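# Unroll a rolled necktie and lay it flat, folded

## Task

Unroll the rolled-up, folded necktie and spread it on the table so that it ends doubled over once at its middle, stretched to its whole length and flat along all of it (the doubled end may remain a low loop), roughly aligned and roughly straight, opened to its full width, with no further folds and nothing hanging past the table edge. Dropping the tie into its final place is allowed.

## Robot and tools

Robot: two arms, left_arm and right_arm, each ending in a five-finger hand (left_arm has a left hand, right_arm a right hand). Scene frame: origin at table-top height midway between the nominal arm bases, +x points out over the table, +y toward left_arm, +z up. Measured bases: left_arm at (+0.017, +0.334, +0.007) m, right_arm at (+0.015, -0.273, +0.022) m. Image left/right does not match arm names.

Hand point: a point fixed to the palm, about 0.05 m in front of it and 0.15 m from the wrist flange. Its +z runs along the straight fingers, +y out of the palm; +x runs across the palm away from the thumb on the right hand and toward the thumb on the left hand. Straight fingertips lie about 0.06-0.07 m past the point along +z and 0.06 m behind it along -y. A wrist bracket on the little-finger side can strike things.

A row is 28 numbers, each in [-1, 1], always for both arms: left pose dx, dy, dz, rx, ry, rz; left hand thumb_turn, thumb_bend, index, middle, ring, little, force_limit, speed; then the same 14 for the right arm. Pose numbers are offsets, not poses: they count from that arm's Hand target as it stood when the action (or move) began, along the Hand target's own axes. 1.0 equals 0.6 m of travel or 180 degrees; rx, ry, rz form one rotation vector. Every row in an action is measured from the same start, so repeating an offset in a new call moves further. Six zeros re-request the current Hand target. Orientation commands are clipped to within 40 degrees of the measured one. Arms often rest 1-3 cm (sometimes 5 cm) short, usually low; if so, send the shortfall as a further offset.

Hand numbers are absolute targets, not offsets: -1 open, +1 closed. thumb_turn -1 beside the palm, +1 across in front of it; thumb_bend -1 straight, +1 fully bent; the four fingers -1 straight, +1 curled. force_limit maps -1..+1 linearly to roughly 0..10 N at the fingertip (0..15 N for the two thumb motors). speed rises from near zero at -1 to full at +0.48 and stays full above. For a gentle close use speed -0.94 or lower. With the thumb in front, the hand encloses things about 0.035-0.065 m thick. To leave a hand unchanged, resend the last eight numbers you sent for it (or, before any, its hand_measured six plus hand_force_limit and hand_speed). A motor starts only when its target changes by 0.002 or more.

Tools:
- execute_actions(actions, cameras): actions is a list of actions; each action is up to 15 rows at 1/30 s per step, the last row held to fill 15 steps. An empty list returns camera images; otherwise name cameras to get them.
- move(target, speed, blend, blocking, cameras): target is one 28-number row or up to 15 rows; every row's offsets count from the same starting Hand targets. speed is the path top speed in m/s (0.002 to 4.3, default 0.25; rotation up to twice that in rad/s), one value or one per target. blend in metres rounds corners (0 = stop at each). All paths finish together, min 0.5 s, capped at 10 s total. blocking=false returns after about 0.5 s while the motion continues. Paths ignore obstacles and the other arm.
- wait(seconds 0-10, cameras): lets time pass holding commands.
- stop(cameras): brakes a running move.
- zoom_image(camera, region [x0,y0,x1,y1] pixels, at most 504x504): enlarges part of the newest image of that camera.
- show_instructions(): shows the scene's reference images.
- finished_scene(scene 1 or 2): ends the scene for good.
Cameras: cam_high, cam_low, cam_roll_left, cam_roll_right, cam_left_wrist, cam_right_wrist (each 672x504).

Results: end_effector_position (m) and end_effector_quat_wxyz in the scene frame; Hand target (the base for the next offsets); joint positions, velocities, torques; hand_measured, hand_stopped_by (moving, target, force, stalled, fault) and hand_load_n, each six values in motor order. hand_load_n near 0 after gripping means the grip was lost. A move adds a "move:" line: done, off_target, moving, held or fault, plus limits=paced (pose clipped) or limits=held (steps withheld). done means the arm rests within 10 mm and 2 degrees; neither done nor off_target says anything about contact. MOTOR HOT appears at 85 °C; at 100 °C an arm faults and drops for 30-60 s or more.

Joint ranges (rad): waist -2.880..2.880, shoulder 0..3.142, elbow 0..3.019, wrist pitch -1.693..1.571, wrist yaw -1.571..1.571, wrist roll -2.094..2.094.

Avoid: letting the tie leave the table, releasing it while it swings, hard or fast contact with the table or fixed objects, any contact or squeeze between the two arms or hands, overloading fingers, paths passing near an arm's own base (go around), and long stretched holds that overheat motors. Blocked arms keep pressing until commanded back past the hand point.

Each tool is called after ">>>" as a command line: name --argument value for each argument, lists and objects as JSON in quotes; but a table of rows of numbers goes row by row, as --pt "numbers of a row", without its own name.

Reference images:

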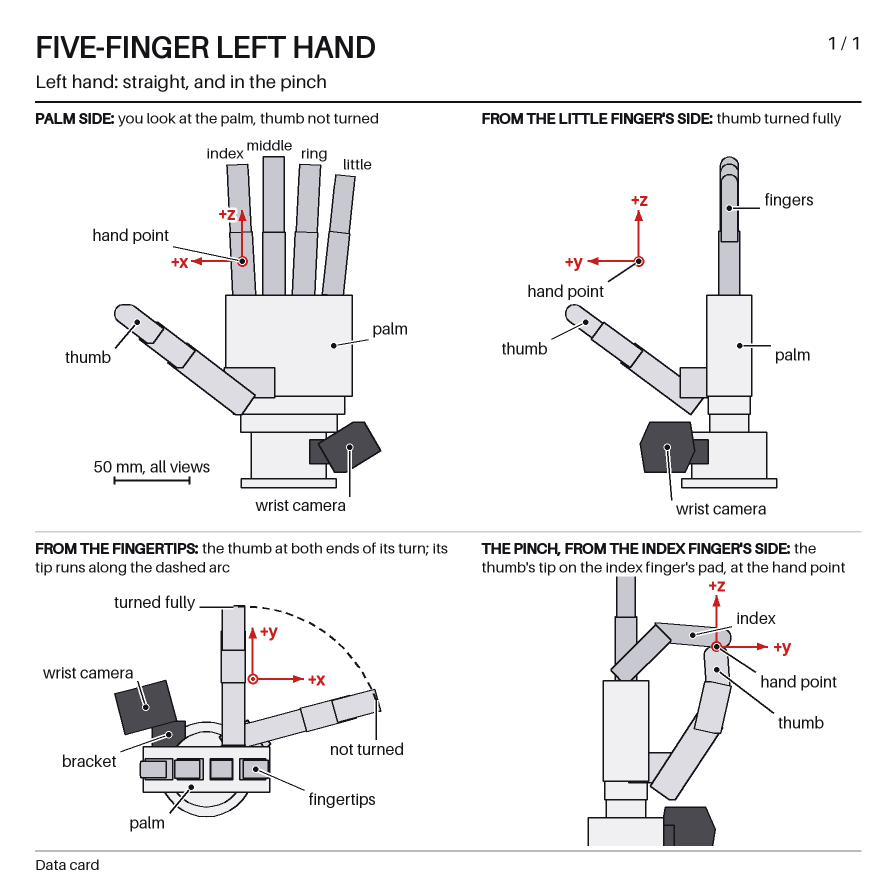

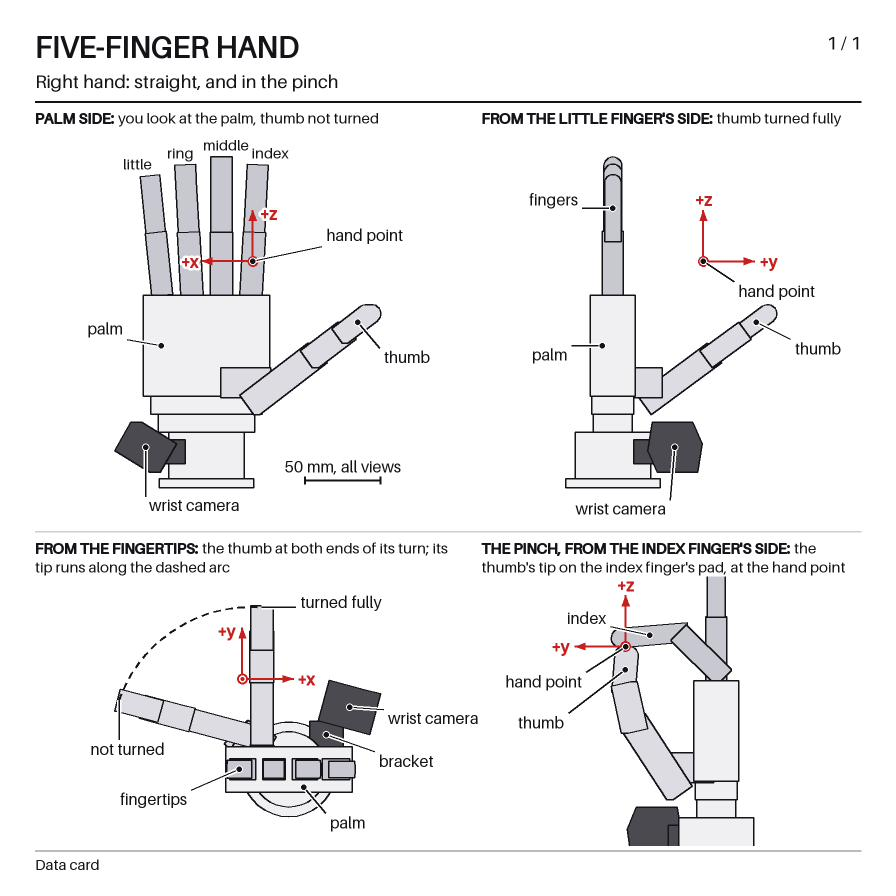

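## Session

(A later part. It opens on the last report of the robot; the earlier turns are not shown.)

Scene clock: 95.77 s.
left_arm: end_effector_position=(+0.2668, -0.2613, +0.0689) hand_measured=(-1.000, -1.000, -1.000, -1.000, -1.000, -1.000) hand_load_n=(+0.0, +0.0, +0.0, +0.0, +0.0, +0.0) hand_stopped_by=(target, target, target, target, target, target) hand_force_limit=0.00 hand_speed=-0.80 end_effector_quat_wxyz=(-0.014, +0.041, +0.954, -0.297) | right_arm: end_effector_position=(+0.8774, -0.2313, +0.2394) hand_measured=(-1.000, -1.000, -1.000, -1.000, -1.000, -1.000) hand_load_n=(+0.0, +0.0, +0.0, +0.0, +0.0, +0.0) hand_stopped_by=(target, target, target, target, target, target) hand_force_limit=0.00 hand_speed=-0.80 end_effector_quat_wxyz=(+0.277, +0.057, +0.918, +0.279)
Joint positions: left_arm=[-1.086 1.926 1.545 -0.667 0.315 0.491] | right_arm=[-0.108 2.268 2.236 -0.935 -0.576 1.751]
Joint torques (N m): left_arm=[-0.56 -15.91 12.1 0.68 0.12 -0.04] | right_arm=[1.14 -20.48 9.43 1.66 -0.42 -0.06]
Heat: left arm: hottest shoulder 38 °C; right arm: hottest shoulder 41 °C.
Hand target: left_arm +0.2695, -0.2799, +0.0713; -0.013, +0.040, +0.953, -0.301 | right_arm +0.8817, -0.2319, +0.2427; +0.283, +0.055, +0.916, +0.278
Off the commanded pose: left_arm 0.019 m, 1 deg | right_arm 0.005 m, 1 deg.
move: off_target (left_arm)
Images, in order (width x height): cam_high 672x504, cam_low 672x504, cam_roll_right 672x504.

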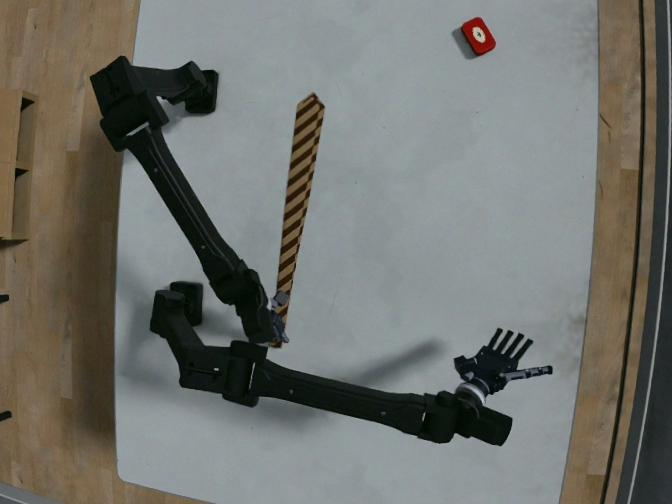

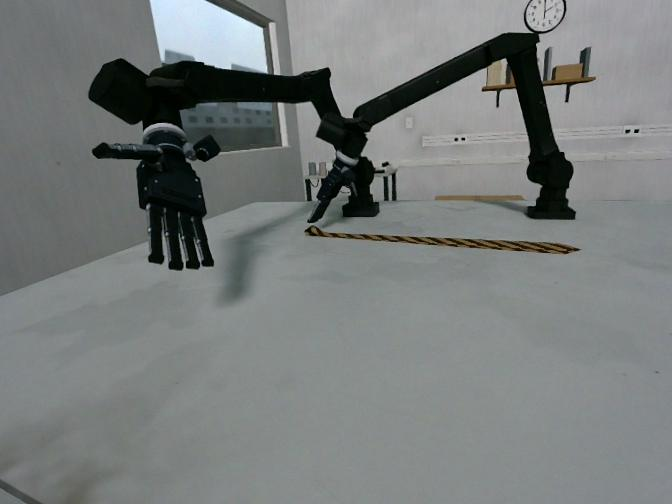

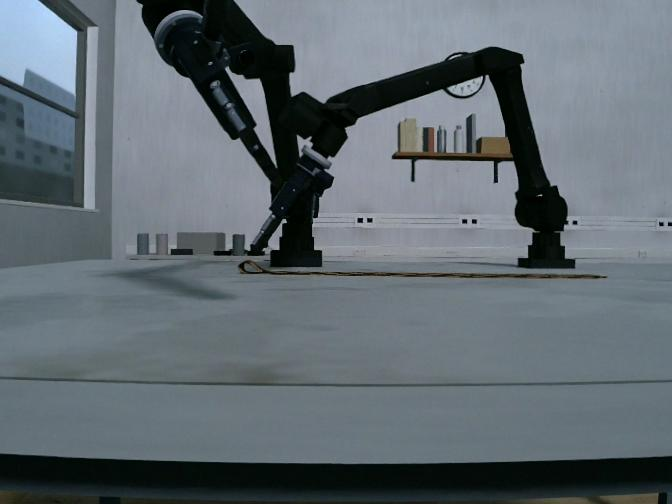

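>>> move --pt "0 -0.09 -0.13 0 0 0 -1 -1 -1 -1 -1 -1 0 -0.8 0 0 0 0 0 0 -1 -1 -1 -1 -1 -1 0 -0.8" --pt "0.021 0.108 -0.28 0 0 0 -1 -1 -1 -1 -1 -1 0 -0.8 0 0 0 0 0 0 -1 -1 -1 -1 -1 -1 0 -0.8" --blend 0.03 --cameras '["cam_high","cam_low","cam_roll_right","cam_roll_left","cam_left_wrist"]'

>>> zoom_image --camera "cam_roll_right" --region '[220, 240, 300, 290]'

>>> zoom_image --camera "cam_low" --region '[290, 210, 370, 250]'

>>> zoom_image --camera "cam_high" --region '[230, 250, 330, 350]'

Scene clock: 103.13 s.
left_arm: end_effector_position=(+0.2659, -0.2597, +0.0690) hand_measured=(-1.000, -1.000, -1.000, -1.000, -1.000, -1.000) hand_load_n=(+0.0, +0.0, +0.0, -0.5, +0.0, +0.0) hand_stopped_by=(target, target, target, target, target, target) hand_force_limit=0.00 hand_speed=-0.80 end_effector_quat_wxyz=(-0.016, +0.040, +0.955, -0.293) | right_arm: end_effector_position=(+0.8774, -0.2313, +0.2394) hand_measured=(-1.000, -1.000, -1.000, -1.000, -1.000, -1.000) hand_load_n=(+0.0, +0.0, +0.0, +0.0, +0.0, +0.0) hand_stopped_by=(target, target, target, target, target, target) hand_force_limit=0.00 hand_speed=-0.80 end_effector_quat_wxyz=(+0.277, +0.057, +0.918, +0.279)
Joint positions: left_arm=[-1.086 1.926 1.547 -0.677 0.315 0.49] | right_arm=[-0.108 2.268 2.236 -0.935 -0.576 1.751]
Joint torques (N m): left_arm=[0.21 -18.55 7.95 1.17 0.21 0.09] | right_arm=[1.08 -20.48 9.42 1.68 -0.42 -0.06]
Heat: left arm: hottest shoulder 38 °C; right arm: hottest shoulder 41 °C.
Hand target: left_arm +0.2662, -0.2602, +0.0690; -0.015, +0.040, +0.955, -0.294 (not the last commanded pose) | right_arm +0.8817, -0.2319, +0.2427; +0.283, +0.055, +0.916, +0.278
Off the commanded pose: left_arm 0.166 m, 1 deg | right_arm 0.005 m, 1 deg.
move: held (left_arm; a check stopped the path); path passed 0 of 2 targets; limits=held
pose unreachable (left arm): on one or more control steps of this call, first in action 0 (counted from 0), this arm could not follow its commanded pose, so it was not sent that pose on those steps. It may still have moved: this result reports where it is.
cause: moving toward the commanded pose would bring a part of the arm too close to another arm (a part of this arm just beyond joint 4 (wrist pitch) and a part of the right arm just beyond its joint 2 (shoulder), along the way the arms are being sent, or toward where that arm still pushes).
camera_calibration:
cam_left_wrist: T_world_to_cam=[[-0.35834, -0.771718, 0.525399, -0.136263], [-0.772838, 0.560922, 0.296794, 0.329762], [-0.52375, -0.299695, -0.797414, 0.230786], [0, 0, 0, 1]] pos_world=[0.326899, -0.220962, 0.157753]
Images, in order (width x height): cam_high 672x504, cam_low 672x504, cam_roll_left 672x504, cam_roll_right 672x504, cam_left_wrist 672x504.

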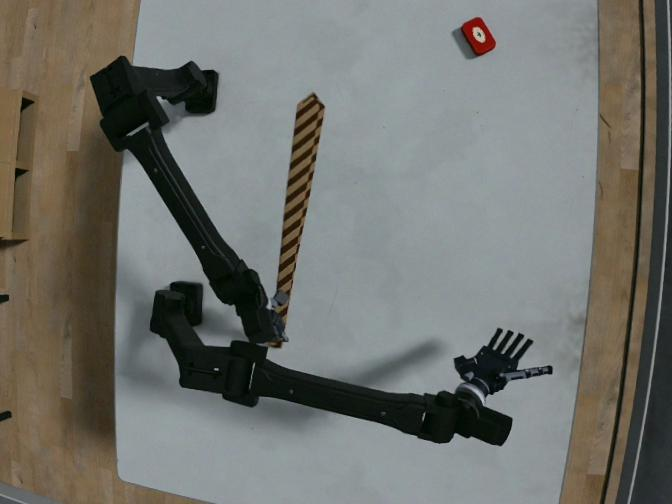

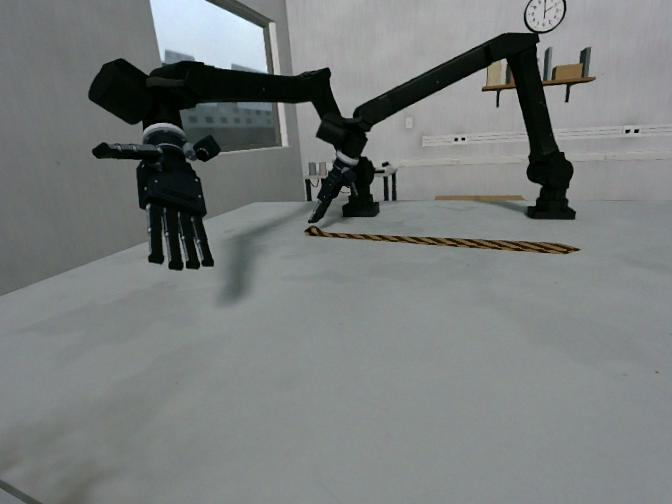

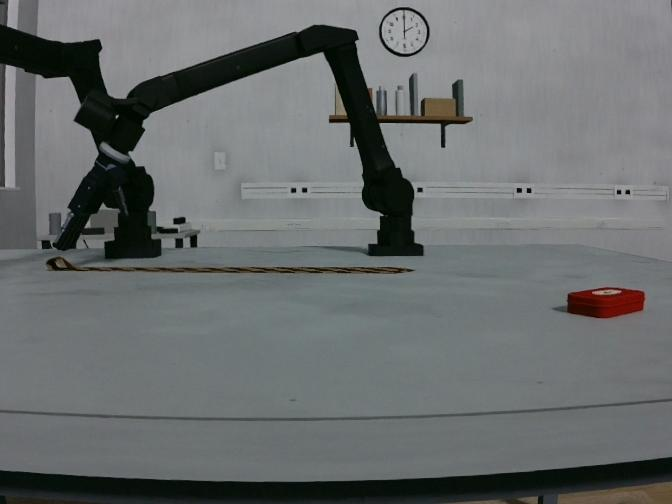

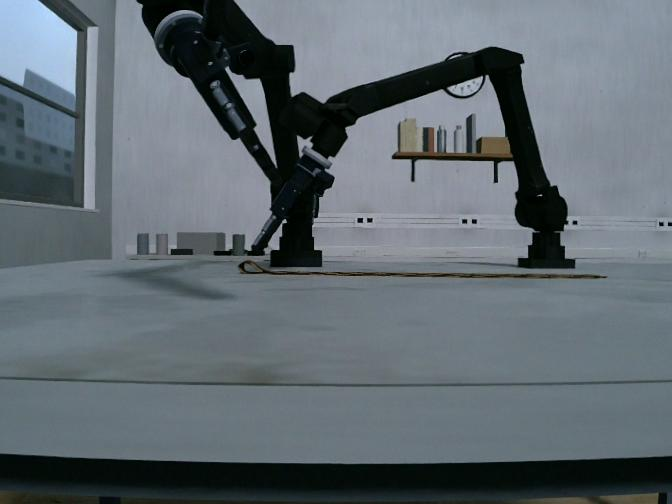

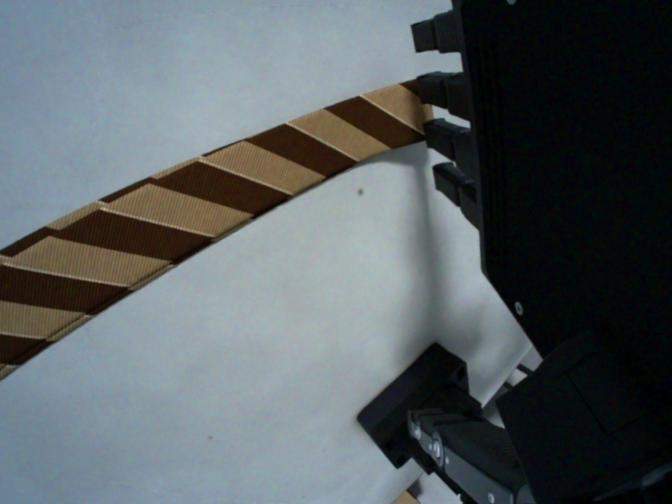

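Scaled by 6.300 from the camera's 672x504 image, which has a finer 960x720 frame.

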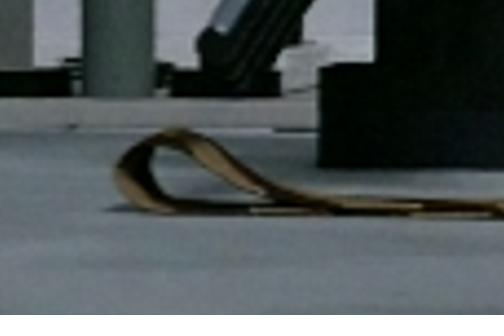

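Scaled by 6.300 from the camera's 672x504 image, which has a finer 960x720 frame.

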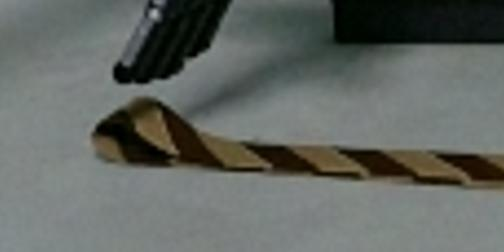

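Scaled by 5.040 from the camera's 672x504 image, which has a finer 960x720 frame.

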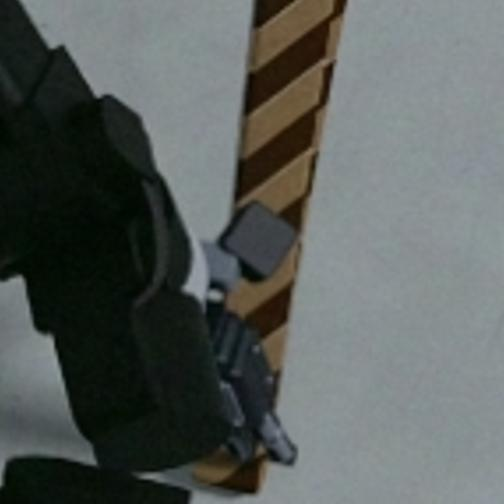

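>>> move --target '[0.021,0.175,-0.183,0,0,0,-1,-1,-1,-1,-1,-1,0,-0.8,0,0,0,0,0,0,-1,-1,-1,-1,-1,-1,0,-0.8]' --cameras '["cam_high","cam_low","cam_roll_right","cam_left_wrist"]'

>>> zoom_image --camera "cam_roll_right" --region '[220, 240, 300, 290]'

>>> zoom_image --camera "cam_low" --region '[290, 210, 370, 250]'

>>> zoom_image --camera "cam_high" --region '[230, 270, 330, 370]'

Scene clock: 116.13 s.
left_arm: end_effector_position=(+0.2698, -0.1189, +0.1087) hand_measured=(-1.000, -1.000, -1.000, -1.000, -1.000, -1.000) hand_load_n=(+0.0, +0.0, +0.0, +0.0, +0.0, +0.0) hand_stopped_by=(target, target, target, target, target, target) hand_force_limit=0.00 hand_speed=-0.80 end_effector_quat_wxyz=(-0.009, +0.038, +0.952, -0.303) | right_arm: end_effector_position=(+0.8774, -0.2313, +0.2394) hand_measured=(-1.000, -1.000, -1.000, -1.000, -1.000, -1.000) hand_load_n=(+0.0, +0.0, +0.0, +0.0, +0.0, +0.0) hand_stopped_by=(target, target, target, target, target, target) hand_force_limit=0.00 hand_speed=-0.80 end_effector_quat_wxyz=(+0.277, +0.057, +0.918, +0.279)
Joint positions: left_arm=[-0.942 1.594 1.198 -0.68 0.384 0.614] | right_arm=[-0.108 2.268 2.236 -0.935 -0.576 1.751]
Joint torques (N m): left_arm=[0.44 -13.39 6.78 0.64 0.32 0.21] | right_arm=[1.14 -20.48 9.43 1.66 -0.42 -0.06]
Heat: left arm: hottest shoulder 37 °C; right arm: hottest shoulder 41 °C.
Hand target: left_arm +0.2666, -0.1109, +0.1008; -0.015, +0.040, +0.955, -0.294 | right_arm +0.8817, -0.2319, +0.2427; +0.283, +0.055, +0.916, +0.278
Off the commanded pose: left_arm 0.012 m, 1 deg | right_arm 0.005 m, 1 deg.
move: off_target (left_arm)
camera_calibration:
cam_left_wrist: T_world_to_cam=[[-0.356448, -0.763804, 0.538097, -0.0479909], [-0.780477, 0.560018, 0.277914, 0.245998], [-0.513615, -0.32091, -0.795749, 0.301202], [0, 0, 0, 1]] pos_world=[0.329592, -0.0777603, 0.197139]
Images, in order (width x height): cam_high 672x504, cam_low 672x504, cam_roll_right 672x504, cam_left_wrist 672x504.

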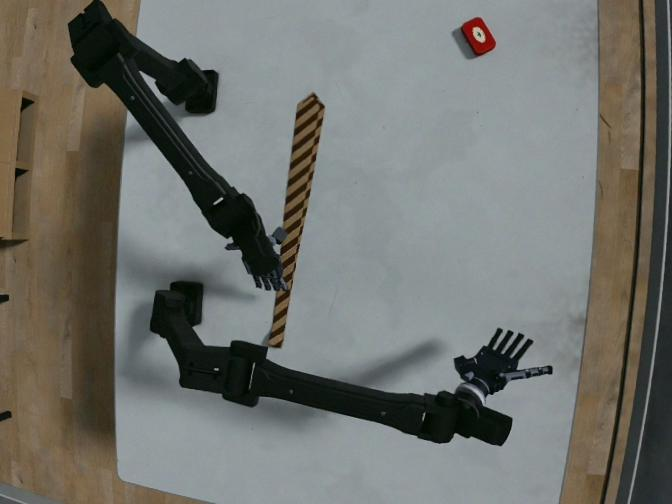

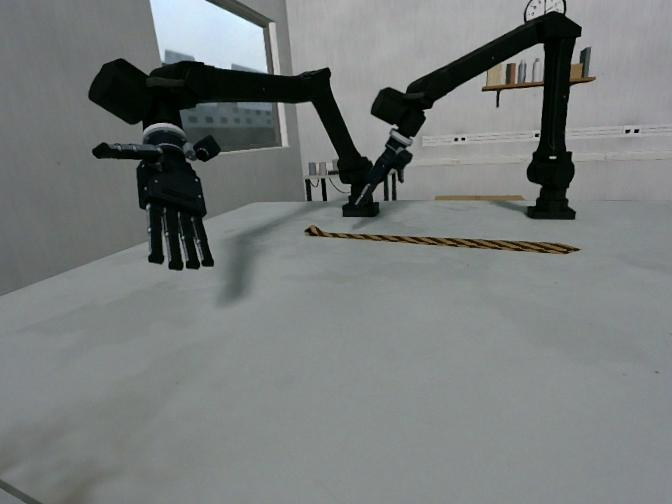

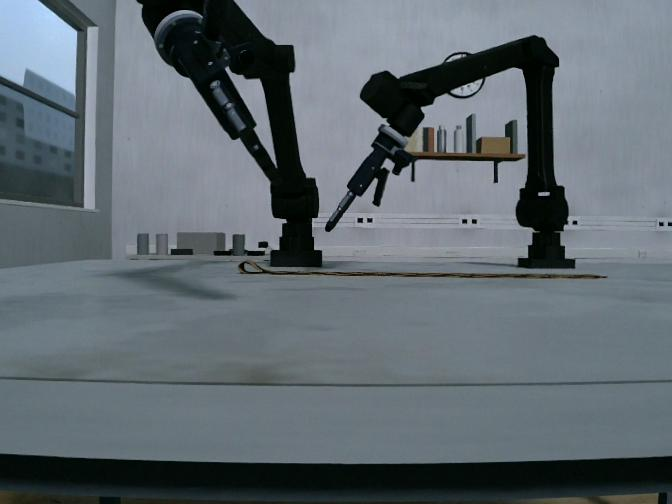

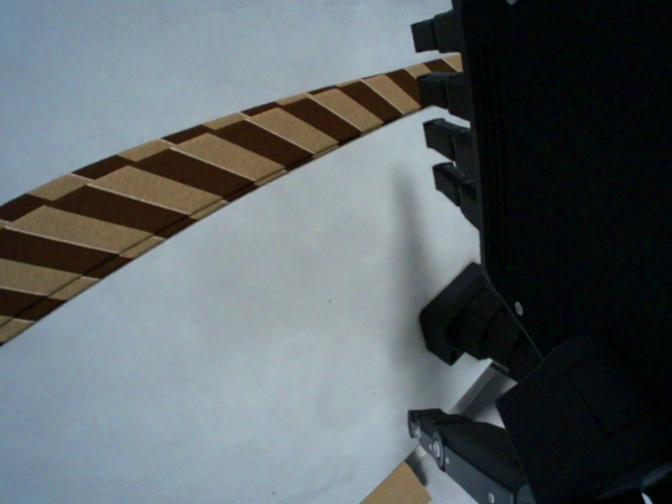

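Scaled by 6.300 from the camera's 672x504 image, which has a finer 960x720 frame.

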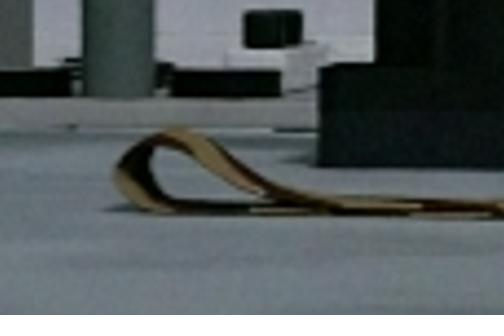

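Scaled by 6.300 from the camera's 672x504 image, which has a finer 960x720 frame.

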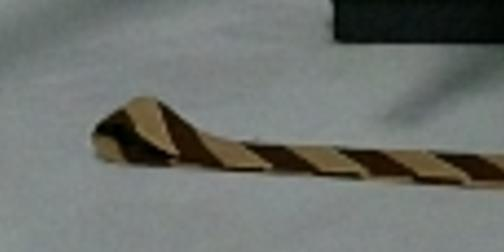

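Scaled by 5.040 from the camera's 672x504 image, which has a finer 960x720 frame.

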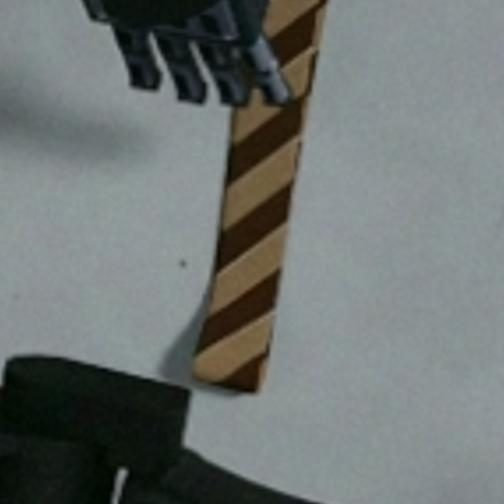

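>>> move --pt "-0.0167 -0.2123 0.2017 0 0 0 -1 -1 -1 -1 -1 -1 0 -0.8 0 0 0 0 0 0 -1 -1 -1 -1 -1 -1 0 -0.8" --pt "-0.0167 -0.1768 0.252 0 0 0 -1 -1 -1 -1 -1 -1 0 -0.8 0 0 0 0 0 0 -1 -1 -1 -1 -1 -1 0 -0.8" --pt "-0.0167 -0.2123 0.2017 0 0 0 -1 -1 -1 -1 -1 -1 0 -0.8 0 0 0 0 0 0 -1 -1 -1 -1 -1 -1 0 -0.8" --speed '[0.15,0.05,0.1]'

>>> move --target '[0,0.2123,-0.2017,0,0,0,-1,-1,-1,-1,-1,-1,0,-0.8,0,0,0,0,0,0,-1,-1,-1,-1,-1,-1,0,-0.8]' --cameras '["cam_high","cam_low","cam_roll_right"]'

>>> zoom_image --camera "cam_roll_right" --region '[220, 240, 300, 290]'

>>> zoom_image --camera "cam_low" --region '[290, 210, 370, 250]'

Scene clock: 129.37 s.
left_arm: end_effector_position=(+0.2560, -0.2619, +0.0439) hand_measured=(-1.000, -1.000, -1.000, -1.000, -1.000, -1.000) hand_load_n=(+0.0, +0.0, +0.0, +0.0, +0.0, +0.0) hand_stopped_by=(target, target, target, target, target, target) hand_force_limit=0.00 hand_speed=-0.80 end_effector_quat_wxyz=(-0.026, +0.039, +0.961, -0.272) | right_arm: end_effector_position=(+0.8774, -0.2313, +0.2394) hand_measured=(-1.000, -1.000, -1.000, -1.000, -1.000, -1.000) hand_load_n=(+0.0, +0.0, +0.0, +0.0, +0.0, +0.0) hand_stopped_by=(target, target, target, target, target, target) hand_force_limit=0.00 hand_speed=-0.80 end_effector_quat_wxyz=(+0.277, +0.057, +0.918, +0.279)
Joint positions: left_arm=[-1.103 1.973 1.56 -0.689 0.305 0.479] | right_arm=[-0.108 2.268 2.236 -0.935 -0.576 1.751]
Joint torques (N m): left_arm=[-0.38 -19.6 12.11 0.5 0.13 -0.04] | right_arm=[1.14 -20.48 9.42 1.68 -0.42 -0.06]
Heat: left arm: hottest shoulder 37 °C; right arm: hottest shoulder 41 °C.
Hand target: left_arm +0.2616, -0.2846, +0.0723; -0.015, +0.040, +0.955, -0.294 | right_arm +0.8817, -0.2319, +0.2427; +0.283, +0.055, +0.916, +0.278
Off the commanded pose: left_arm 0.037 m, 3 deg | right_arm 0.005 m, 1 deg.
move: off_target (left_arm)

Scene clock: 130.77 s.
left_arm: end_effector_position=(+0.2798, -0.1188, +0.1036) hand_measured=(-1.000, -1.000, -1.000, -1.000, -1.000, -1.000) hand_load_n=(+0.0, +0.0, +0.0, +0.0, +0.0, +0.0) hand_stopped_by=(target, target, target, target, target, target) hand_force_limit=0.00 hand_speed=-0.80 end_effector_quat_wxyz=(-0.012, +0.036, +0.953, -0.299) | right_arm: end_effector_position=(+0.8774, -0.2313, +0.2394) hand_measured=(-1.000, -1.000, -1.000, -1.000, -1.000, -1.000) hand_load_n=(+0.0, +0.0, +0.0, +0.0, +0.0, +0.0) hand_stopped_by=(target, target, target, target, target, target) hand_force_limit=0.00 hand_speed=-0.80 end_effector_quat_wxyz=(+0.277, +0.057, +0.918, +0.279)
Joint positions: left_arm=[-0.925 1.62 1.219 -0.691 0.39 0.629] | right_arm=[-0.108 2.268 2.236 -0.935 -0.576 1.751]
Joint torques (N m): left_arm=[0.32 -14.56 6.8 0.68 0.32 0.2] | right_arm=[1.08 -20.42 9.42 1.66 -0.43 -0.06]
Heat: left arm: hottest shoulder 37 °C; right arm: hottest shoulder 41 °C.
Hand target: left_arm +0.2765, -0.1119, +0.1007; -0.015, +0.040, +0.955, -0.294 | right_arm +0.8817, -0.2319, +0.2427; +0.283, +0.055, +0.916, +0.278
Off the commanded pose: left_arm 0.008 m, 1 deg | right_arm 0.005 m, 1 deg.
move: done
Images, in order (width x height): cam_high 672x504, cam_low 672x504, cam_roll_right 672x504.

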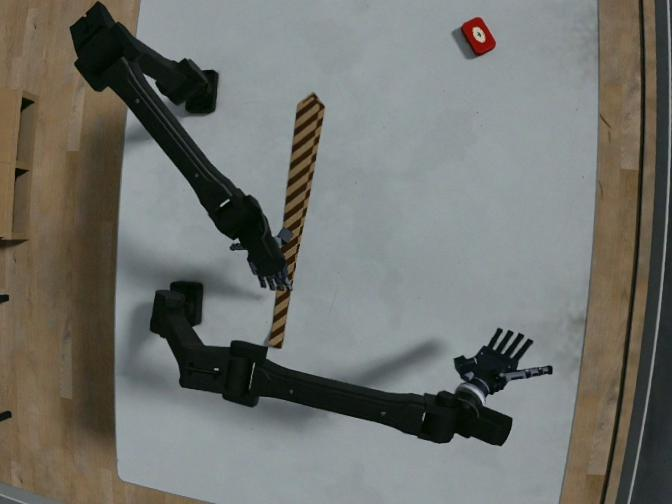

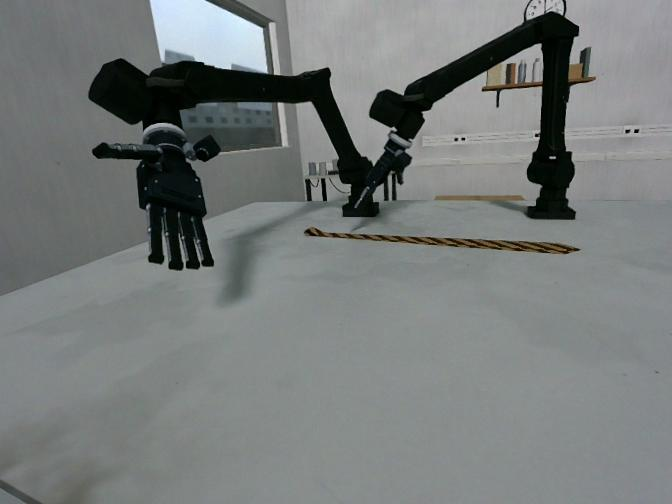

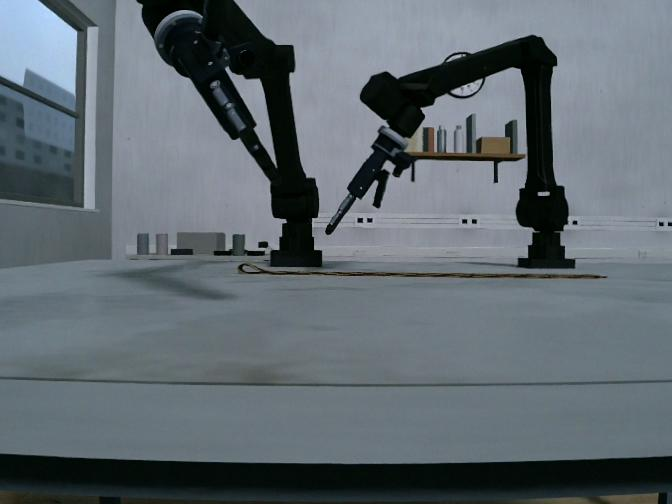

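Scaled by 6.300 from the camera's 672x504 image, which has a finer 960x720 frame.

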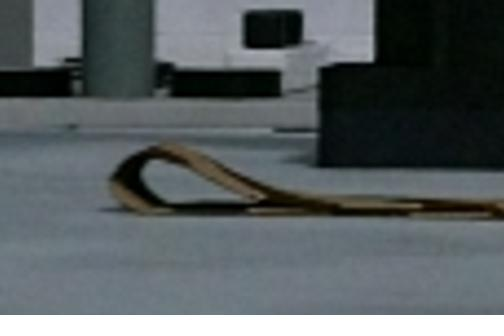

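Scaled by 6.300 from the camera's 672x504 image, which has a finer 960x720 frame.

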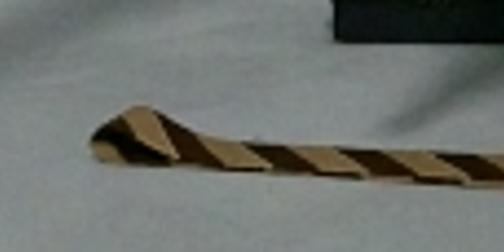

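>>> move --pt "-0.0073 -0.2183 0.206 0 0 0 -1 -1 -1 -1 -1 -1 0 -0.8 0 0 0 0 0 0 -1 -1 -1 -1 -1 -1 0 -0.8" --pt "-0.0073 -0.1657 0.281 0 0 0 -1 -1 -1 -1 -1 -1 0 -0.8 0 0 0 0 0 0 -1 -1 -1 -1 -1 -1 0 -0.8" --pt "-0.0073 -0.2183 0.206 0 0 0 -1 -1 -1 -1 -1 -1 0 -0.8 0 0 0 0 0 0 -1 -1 -1 -1 -1 -1 0 -0.8" --speed '[0.15,0.05,0.1]'

>>> move --target '[0,0.2123,-0.2017,0,0,0,-1,-1,-1,-1,-1,-1,0,-0.8,0,0,0,0,0,0,-1,-1,-1,-1,-1,-1,0,-0.8]' --cameras '["cam_high","cam_low","cam_roll_right"]'

>>> zoom_image --camera "cam_roll_right" --region '[220, 240, 300, 290]'

>>> zoom_image --camera "cam_low" --region '[290, 210, 370, 250]'

Scene clock: 143.50 s.
left_arm: end_effector_position=(+0.2603, -0.2683, +0.0403) hand_measured=(-1.000, -1.000, -1.000, -1.000, -1.000, -1.000) hand_load_n=(+0.0, +0.0, +0.0, +0.5, +0.0, +0.0) hand_stopped_by=(target, target, target, target, target, target) hand_force_limit=0.00 hand_speed=-0.80 end_effector_quat_wxyz=(-0.027, +0.039, +0.961, -0.271) | right_arm: end_effector_position=(+0.8774, -0.2313, +0.2394) hand_measured=(-1.000, -1.000, -1.000, -1.000, -1.000, -1.000) hand_load_n=(+0.0, +0.0, +0.5, +0.0, +0.0, +0.0) hand_stopped_by=(target, target, target, target, target, target) hand_force_limit=0.00 hand_speed=-0.80 end_effector_quat_wxyz=(+0.277, +0.057, +0.918, +0.279)
Joint positions: left_arm=[-1.101 1.996 1.587 -0.696 0.306 0.481] | right_arm=[-0.108 2.268 2.236 -0.935 -0.576 1.751]
Joint torques (N m): left_arm=[-0.26 -20.6 11.89 0.38 0.14 -0.04] | right_arm=[1.14 -20.42 9.4 1.65 -0.42 -0.06]
Heat: left arm: hottest shoulder 38 °C; right arm: hottest shoulder 42 °C.
Hand target: left_arm +0.2655, -0.2893, +0.0721; -0.015, +0.040, +0.955, -0.294 | right_arm +0.8817, -0.2319, +0.2427; +0.283, +0.055, +0.916, +0.278
Off the commanded pose: left_arm 0.039 m, 3 deg | right_arm 0.005 m, 1 deg.
move: off_target (left_arm)

Scene clock: 144.90 s.
left_arm: end_effector_position=(+0.2836, -0.1231, +0.1029) hand_measured=(-1.000, -1.000, -1.000, -1.000, -1.000, -1.000) hand_load_n=(+0.0, +0.0, +0.0, +0.0, +0.0, +0.0) hand_stopped_by=(target, target, target, target, target, target) hand_force_limit=0.00 hand_speed=-0.80 end_effector_quat_wxyz=(-0.013, +0.036, +0.954, -0.298) | right_arm: end_effector_position=(+0.8774, -0.2313, +0.2394) hand_measured=(-1.000, -1.000, -1.000, -1.000, -1.000, -1.000) hand_load_n=(+0.0, +0.0, +0.0, +0.0, +0.0, +0.0) hand_stopped_by=(target, target, target, target, target, target) hand_force_limit=0.00 hand_speed=-0.80 end_effector_quat_wxyz=(+0.277, +0.057, +0.918, +0.279)
Joint positions: left_arm=[-0.925 1.636 1.237 -0.695 0.39 0.629] | right_arm=[-0.108 2.268 2.236 -0.935 -0.576 1.751]
Joint torques (N m): left_arm=[0.32 -14.86 6.79 0.68 0.32 0.19] | right_arm=[1.14 -20.42 9.43 1.66 -0.41 -0.06]
Heat: left arm: hottest shoulder 38 °C; right arm: hottest shoulder 42 °C.
Hand target: left_arm +0.2805, -0.1166, +0.1006; -0.015, +0.040, +0.955, -0.294 | right_arm +0.8817, -0.2319, +0.2427; +0.283, +0.055, +0.916, +0.278
Off the commanded pose: left_arm 0.008 m, 1 deg | right_arm 0.005 m, 1 deg.
move: done
Images, in order (width x height): cam_high 672x504, cam_low 672x504, cam_roll_right 672x504.

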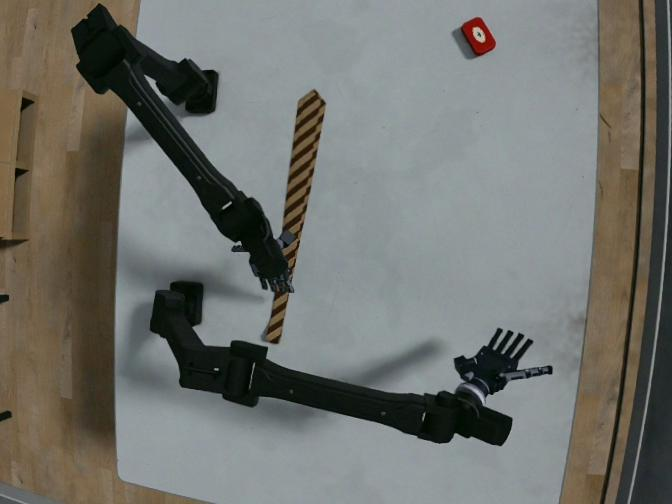

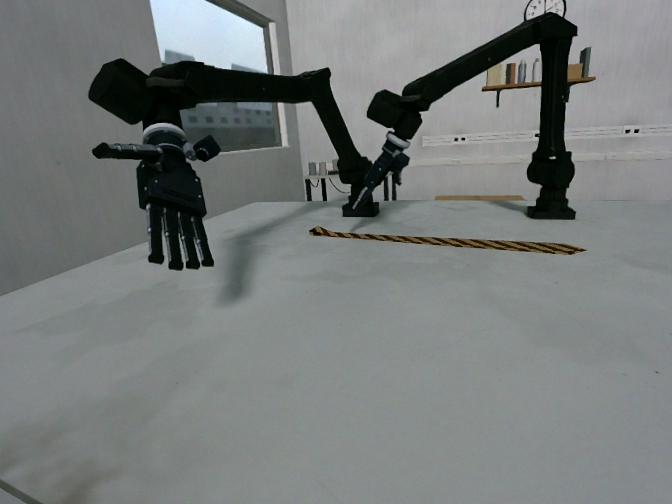

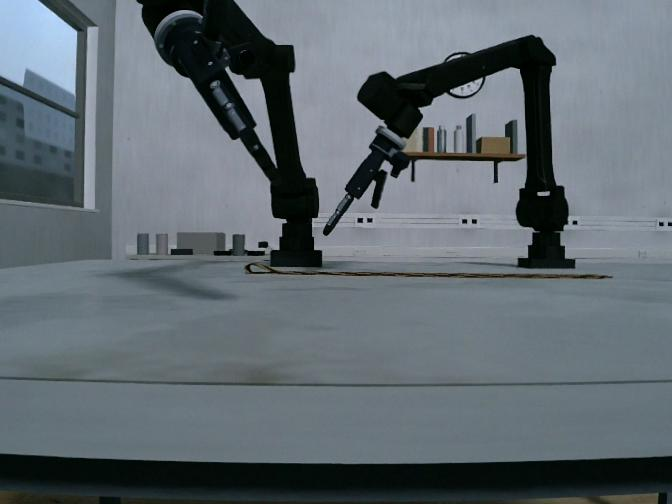

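Scaled by 6.300 from the camera's 672x504 image, which has a finer 960x720 frame.

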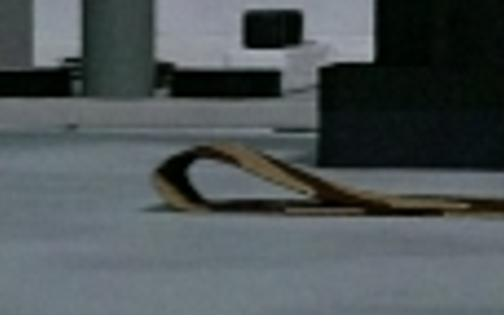

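Scaled by 6.300 from the camera's 672x504 image, which has a finer 960x720 frame.

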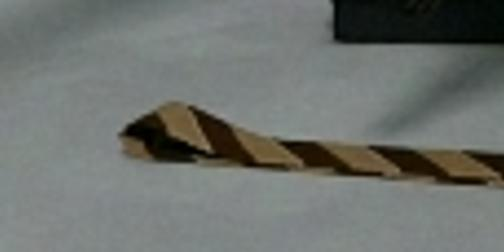

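>>> finished_scene --scene 1

The scene is finished: the task was done.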